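## Task

Grasp the bottle whose cap is red and raise it higher than half of its own height, keeping it upright in the gripper until the scene is ended. Other bottles may be nudged out of the way, but every one of them has to be upright at the finish.

## Robot and tools

Robot: one arm (yam_ultra) with six revolute joints and a two-finger parallel gripper, both fingers driven by one command. The arm stands beside a table holding several bottles with coloured caps; a two-camera stand is fixed to the floor next to the table.

Frames: every printed pose, target, velocity and camera pose uses the arm's base frame. That base is tilted: it sits at (0, 0, +0.135) m in the scene frame, and true up expressed in base axes is (-0.531, -0.285, +0.798), so base +z is not vertical. In the scene frame the origin is on the table top under the base, +z is up, and +y is to the left when looking along +x. The gripper's fingers point along its own +z and open and close along its own y. end_effector_position is the point between the pads, roughly 1 cm behind the tips. Printed positions may be a few cm off, more at long reach.

execute_actions(actions, cameras): actions is a list of actions; each action is a table of up to 15 rows, one row per 1/30 s control step (a shorter table repeats its final row up to step 15). Each row is 7 numbers in [-1, 1]: dx, dy, dz, rx, ry, rz, opening. The first six are an offset, along base-frame axes, from the Hand target as it was when that action began; every row in the action counts from that same start, not from the previous row, and a repeated action moves on again. Scale: 1.0 is 0.6 m or 180 degrees. rx, ry, rz form one rotation vector turning about the Hand target's position. A translation longer than 1.0 may be cut down along its direction. opening is absolute: +1 fully open (0.094 m), -1 closed. Each step the controller limits the commanded orientation to 40 degrees from the measured one, so big turns need several actions. cameras: list of names, ["all"], or []; by default images come only with an empty actions list. An empty list also reports the scene number and task.

move(target, speed, blend, opening_speed, grip_force, blocking, cameras): drives the gripper along a straight path. target is one 7-number row, or a list of up to 15 rows, all offsets from the same starting Hand target (same axes, scale and absolute opening as above). speed: m/s, 0.002 to 2.9, default 0.25 (turn rate limit is twice that in rad/s); one value or one per leg. blend: corner rounding in m for a list, default 0 meaning stop at each point. opening_speed: rate of the opening command per second on the -1..+1 scale, at least 0.2; use it to close gently. grip_force: newtons per pad, 10 to 50, stays until changed; low force closes slowly. blocking=false returns after about 0.5 s while the move continues. The result adds a move: line: done (resting within 10 mm and 2 degrees), off_target, moving, held, fault, plus limits=paced (pose clipped) or limits=held (steps withheld). done does not prove contact or no contact. Paths do not avoid obstacles; faster moves overshoot and hit harder. Do not route the path close past the arm's own base or its mounting; the elbow can whip round.

wait(seconds): 0 to 3600, sends nothing; a running move continues and may end the wait early. stop(): brakes a running move; braking needs some distance. zoom_image(camera, region): camera one of cam_head_left, cam_head_right, cam_high, cam_low, cam_wrist (all 672x504), region [x0, y0, x1, y1] pixels from the top-left, at most 504 by 504, from that camera's latest image. read_manual(section): only "licences", no motion. finished_scene(scene): ends the current scene, given by its number; irreversible; call nothing else in that reply after ending the first scene.

Results: end_effector_position (m) and end_effector_quat_wxyz in base frame; Hand target = last commanded pose after clipping, the reference for the next offsets; Tool commands; grip_measured (same scale as the opening command; may read up to about 2.5 mm wide when empty, and narrower than a firmly squeezed object); Joint positions (last value is opening in m); joint torques (whole drive output, nonzero in free air, noisy); grip_effort_nm (gripper motor effort, negative = closing, not a pad force); joint velocities, possibly shown as within noise; motor temperatures. Actions returns also list some intermediate positions. Camera calibration (intrinsics, distortion, world-to-camera transforms) is given per camera in base frame and may be slightly off.

Behaviour notes: friction and load can leave the hand a few cm short of target; another execute_actions call (even all-zero offsets) re-requests it, or send the remaining distance. An arm blocked by something keeps pressing until commanded back past the gripper. Grip force jumps to the set limit once squeezed about 20 N past first contact. To release, command an opening clearly above grip_measured.

Avoid: knocking bottles over or off the table, dropping the held bottle (glassware must not fall more than a few centimetres), fast impacts on the table or fixed objects, hard pushes, and long holds with the arm stretched out or pressing against something unreachable: motors heat, MOTOR HOT appears at 75 °C, at 90 °C a fault folds the arm and it stops responding, at 100 °C it drops.

Each tool is called after ">>>" in YAML: its name, and indented under it one key for each argument.

## Session

>>> execute_actions:
  actions: []
  cameras: ["cam_high"]

>>> zoom_image:
  camera: "cam_high"
  region: [230, 110, 450, 290]

Scene clock: 0.00 s.
end_effector_position=(+0.0694, +0.2279, +0.1699) grip_measured=+1.000 grip_effort_nm=n/a end_effector_quat_wxyz=(-0.154, +0.949, -0.029, +0.272)
Joint positions: [1.707 1.149 1.003 -1.179 0.593 -1.449 0.094]
Joint velocities: within noise
Joint torques (N m): no reading
Motor temperatures (°C): [27 26 30 25 26 24 27]
Heat: 30 °C.
Hand target: +0.0663, +0.2294, +0.1717; -0.160, +0.950, -0.027, +0.266
Tool commands: gripper/opening=+1.0
Images, in order (width x height): cam_high 672x504.

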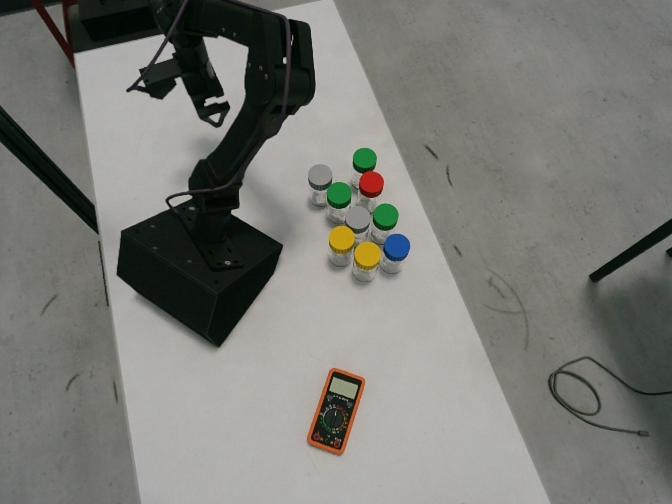

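Scaled by 2.291 from the camera's image (finer frame: 960x720).

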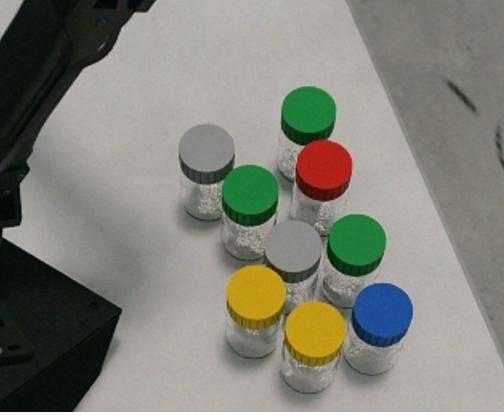

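>>> move:
  target: [0.3695, -0.4627, 0.0567, 0.3758, 0.2037, -0.584, 0.62]
  speed: 0.5
  cameras: ["cam_wrist"]

Scene clock: 49.50 s.
end_effector_position=(+0.2861, -0.0471, +0.2003) grip_measured=+0.622 grip_effort_nm=-0.07 end_effector_quat_wxyz=(+0.307, -0.381, +0.872, +0.018)
Joint positions: [-0.464 1.255 1.181 -1.093 -0.49 -1.186 0.076]
Joint torques (N m): [-2.93 -5.81 7.17 0.28 -0.23 0.07]
Heat: 32 °C.
Hand target: +0.2880, -0.0481, +0.2057; +0.313, -0.372, +0.873, +0.027
Off the commanded pose: 0.006 m, 2 deg.
move: done
cam_wrist: T_world_to_cam=[[0.67134, -0.71259, 0.20376, -0.26508], [-0.7306, -0.6825, 0.02032, 0.17739], [0.12459, -0.16251, -0.97881, 0.27683]] pos_world=[0.27307, -0.02284, 0.32137]

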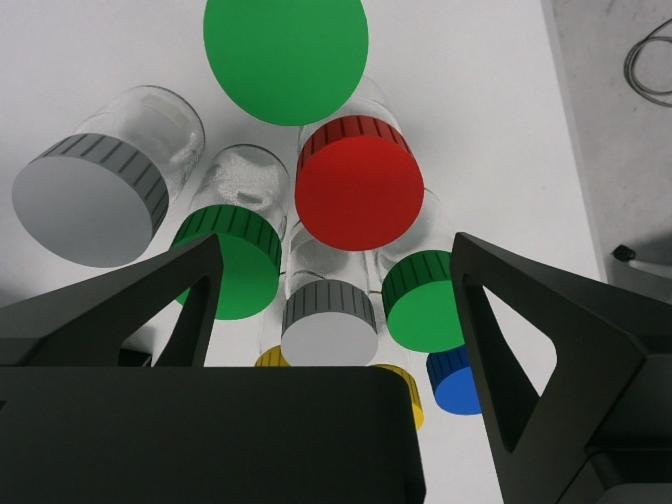

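>>> move:
  target: [0.0392, 0.0027, -0.0582, 0, 0, 0, 0.62]
  speed: 0.12
  cameras: ["cam_wrist"]

Scene clock: 70.70 s.
end_effector_position=(+0.3084, -0.0463, +0.1752) grip_measured=+0.622 grip_effort_nm=-0.07 end_effector_quat_wxyz=(+0.312, -0.375, +0.872, +0.024)
Joint positions: [-0.428 1.315 1.115 -0.945 -0.49 -1.133 0.076]
Joint torques (N m): [-1.89 -6.53 3.77 0.65 -0.02 0.07]
Heat: 33 °C.
Hand target: +0.3116, -0.0465, +0.1709; +0.314, -0.372, +0.873, +0.027
Off the commanded pose: 0.005 m, 0 deg.
move: done
cam_wrist: T_world_to_cam=[[0.66506, -0.72131, 0.1934, -0.27101], [-0.73568, -0.67732, 0.00371, 0.19938], [0.12832, -0.14475, -0.98111, 0.24962]] pos_world=[0.29489, -0.0243, 0.29658]

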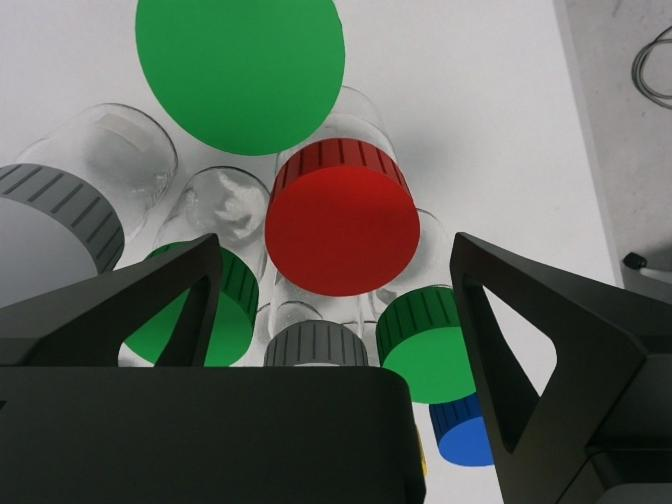

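>>> move:
  target:
    - [0.0322, 0.0127, -0.047, 0, 0, 0, 0.62]
    - [0.0322, 0.0127, -0.047, 0, 0, 0, 0.02]
    - [-0.0475, -0.0302, 0.0727, 0, 0, 0, 0.02]
  speed: [0.08, 0.1, 0.14]
  opening_speed: 0.7
  cameras: ["cam_wrist", "cam_high", "cam_low"]

Scene clock: 107.70 s.
end_effector_position=(+0.2826, -0.0630, +0.2017) grip_measured=+0.123 grip_effort_nm=-1.01 end_effector_quat_wxyz=(+0.299, -0.372, +0.878, +0.033)
Joint positions: [-0.537 1.309 1.237 -1.163 -0.519 -1.249 0.053]
Joint torques (N m): [-3.47 -7.83 7.6 0.15 -0.23 -0.17]
Heat: 31 °C.
Hand target: +0.2830, -0.0647, +0.2144; +0.314, -0.372, +0.873, +0.027
Off the commanded pose: 0.013 m, 2 deg.
move: off_target
cam_wrist: T_world_to_cam=[[0.66847, -0.72489, 0.1664, -0.26679], [-0.73777, -0.67458, 0.02513, 0.16554], [0.09403, -0.13956, -0.98574, 0.28758]] pos_world=[0.27343, -0.04159, 0.32371]
Images, in order (width x height): cam_high 672x504, cam_low 672x504, cam_wrist 672x504.

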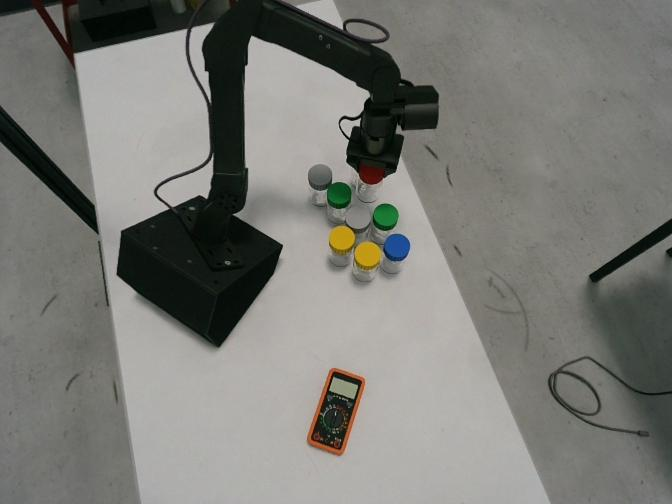

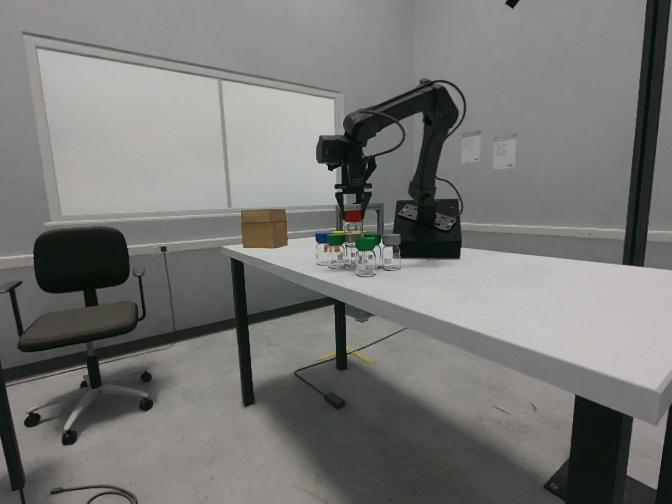

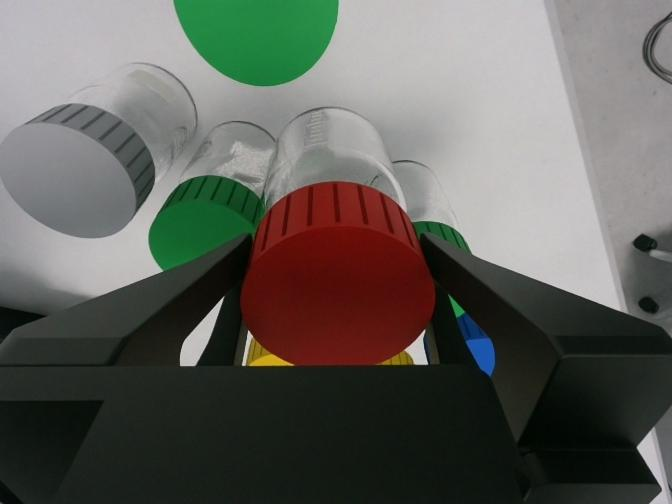

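>>> finished_scene:
  scene: 2

The scene is finished: the task was done.


## Next scene

Grasp the bottle whose cap is green and raise it higher than half of its own height, keeping it upright in the gripper until the scene is ended. Other bottles may be nudged out of the way, but every one of them has to be upright at the finish.

Now the green cap.

>>> execute_actions:
  actions: []
  cameras: ["cam_high"]

>>> zoom_image:
  camera: "cam_high"
  region: [230, 110, 450, 290]

Scene clock: 0.00 s.
end_effector_position=(+0.3104, -0.5166, -0.0218) grip_measured=+1.000 grip_effort_nm=n/a end_effector_quat_wxyz=(+0.503, +0.691, +0.436, -0.282)
Joint positions: [-0.858 2.551 1.407 0.721 0.616 0.751 0.094]
Joint velocities: within noise
Joint torques (N m): no reading
Motor temperatures (°C): [27 26 28 24 26 24 27]
Heat: 28 °C.
Hand target: +0.3027, -0.5220, -0.0173; +0.503, +0.694, +0.426, -0.289
Tool commands: gripper/opening=+1.0
Images, in order (width x height): cam_high 672x504.

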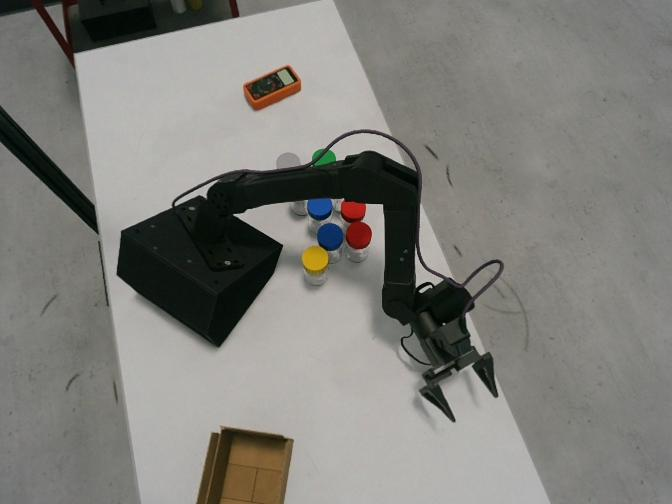

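Scaled by 2.291 from the camera's image (finer frame: 960x720).

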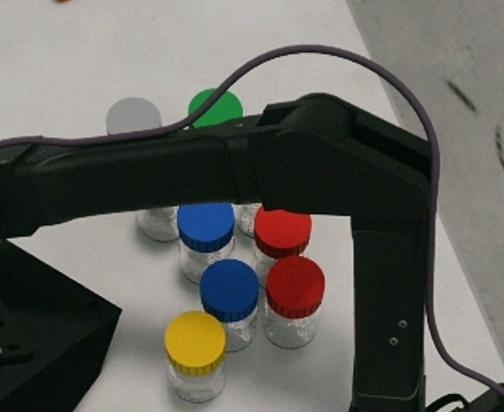

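>>> move:
  target:
    - [-0.1465, 0.2622, 0.3108, -0.0334, 0.1546, 0.3634, 0.62]
    - [-0.127, 0.925, 0.35, -0.0668, 0.3092, 0.7268, 0.62]
  speed: 0.5
  blend: [0.08, 0]
  cameras: ["cam_wrist", "cam_high"]

Scene clock: 87.60 s.
end_effector_position=(+0.2247, +0.0339, +0.1870) grip_measured=+0.622 grip_effort_nm=-0.07 end_effector_quat_wxyz=(+0.309, -0.300, +0.901, +0.057)
Joint positions: [-0.145 0.888 0.924 -1.073 -0.369 -0.685 0.076]
Joint torques (N m): [-0.17 -4.29 7.72 0.27 0.06 0.11]
Motor temperatures (°C): [31 39 28 27 27 24 27]
Heat: 39 °C.
Hand target: +0.2264, +0.0331, +0.1928; +0.310, -0.296, +0.902, +0.054
Off the commanded pose: 0.006 m, 1 deg.
move: done
cam_wrist: T_world_to_cam=[[0.5698, -0.81753, 0.08353, -0.11451], [-0.81937, -0.57297, -0.01846, 0.21154], [0.06295, -0.05793, -0.99633, 0.29822]] pos_world=[0.2198, 0.04487, 0.3106]
Images, in order (width x height): cam_high 672x504, cam_wrist 672x504.

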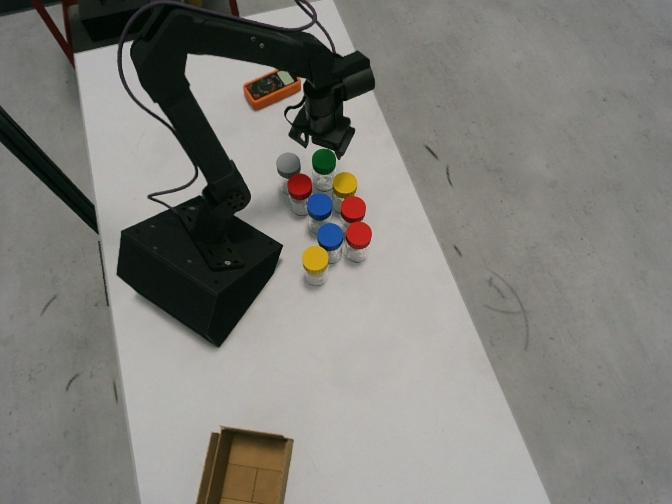

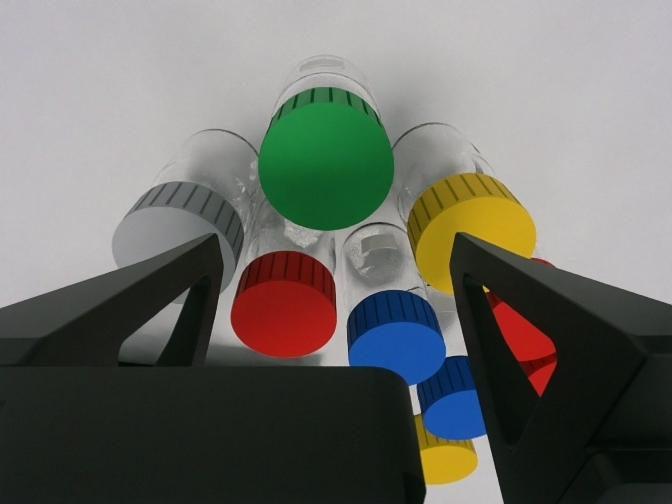

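>>> move:
  target: [0.031, 0.0298, -0.044, 0.2094, 0.1124, -0.3147, 0.6]
  speed: 0.4
  cameras: ["cam_wrist"]

Scene clock: 136.43 s.
end_effector_position=(+0.2408, +0.0538, +0.1677) grip_measured=+0.602 grip_effort_nm=-0.07 end_effector_quat_wxyz=(+0.210, +0.277, +0.908, +0.233)
Joint positions: [-0.018 0.932 0.857 -0.934 -0.322 0.668 0.075]
Joint torques (N m): [-0.24 -5.6 4.4 0.66 0.22 0.02]
Motor temperatures (°C): [28 31 31 25 26 24 27]
Heat: 31 °C.
Hand target: +0.2450, +0.0509, +0.1663; +0.219, +0.282, +0.906, +0.228
Off the commanded pose: 0.005 m, 1 deg.
move: done
cam_wrist: T_world_to_cam=[[-0.41104, -0.7364, -0.53736, 0.23015], [-0.91134, 0.31742, 0.26212, 0.16301], [-0.02246, 0.59746, -0.80158, 0.2318]] pos_world=[0.24837, -0.02075, 0.26675]

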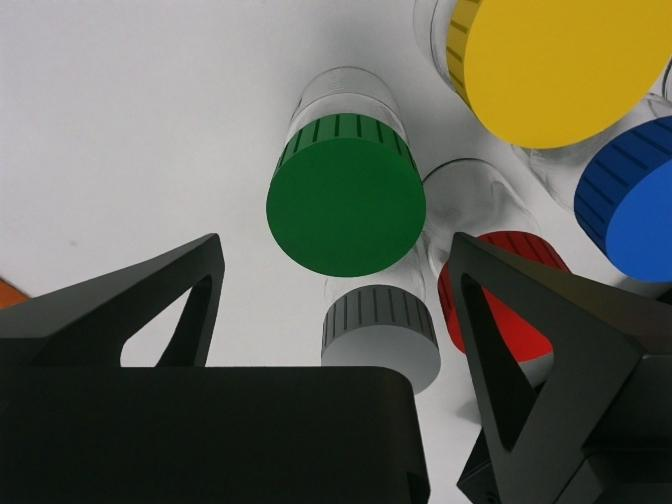

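>>> move:
  target:
    - [0.015, -0.0045, -0.015, 0, 0, 0, 0.6]
    - [0.0363, 0.0093, -0.0503, 0, 0, 0, 0.6]
    - [0.0363, 0.0093, -0.0503, 0, 0, 0, 0.02]
    - [-0.0433, -0.0335, 0.0693, 0, 0, 0, 0.02]
  speed: [0.08, 0.08, 0.1, 0.14]
  blend: [0.004, 0, 0, 0]
  opening_speed: 0.7
  cameras: ["cam_wrist", "cam_high", "cam_low"]

Scene clock: 175.50 s.
end_effector_position=(+0.2182, +0.0319, +0.1949) grip_measured=+0.119 grip_effort_nm=-1.01 end_effector_quat_wxyz=(+0.201, +0.288, +0.909, +0.223)
Joint positions: [-0.165 0.908 0.982 -1.151 -0.376 0.544 0.053]
Joint torques (N m): [-1.26 -6.45 8.1 0.24 -0.12 -0.16]
Heat: 30 °C.
Hand target: +0.2190, +0.0307, +0.2080; +0.220, +0.282, +0.906, +0.228
Off the commanded pose: 0.013 m, 2 deg.
move: off_target
cam_wrist: T_world_to_cam=[[-0.43959, -0.73305, -0.51903, 0.2219], [-0.8976, 0.3374, 0.2837, 0.13446], [-0.03285, 0.59059, -0.8063, 0.2695]] pos_world=[0.22709, -0.04187, 0.29432]
Images, in order (width x height): cam_high 672x504, cam_low 672x504, cam_wrist 672x504.

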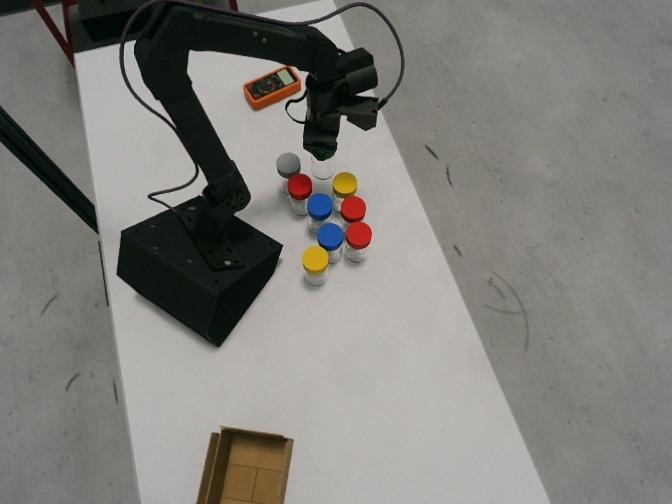

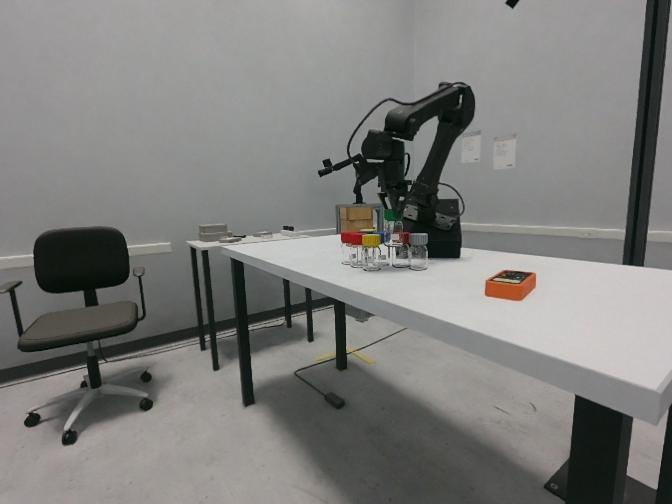

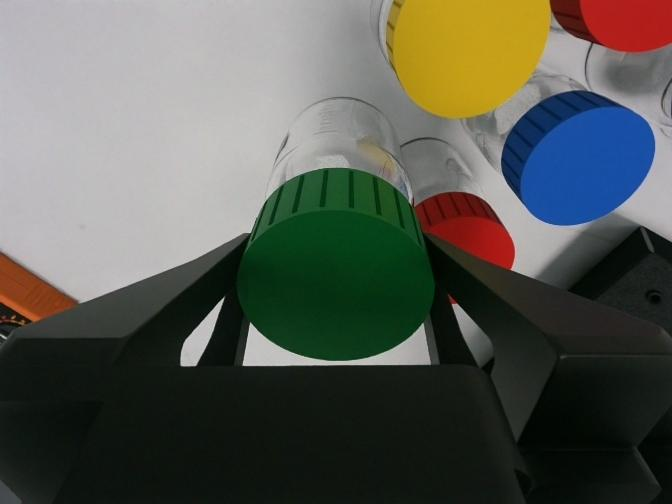

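>>> finished_scene:
  scene: 3

The scene is finished: the task was done.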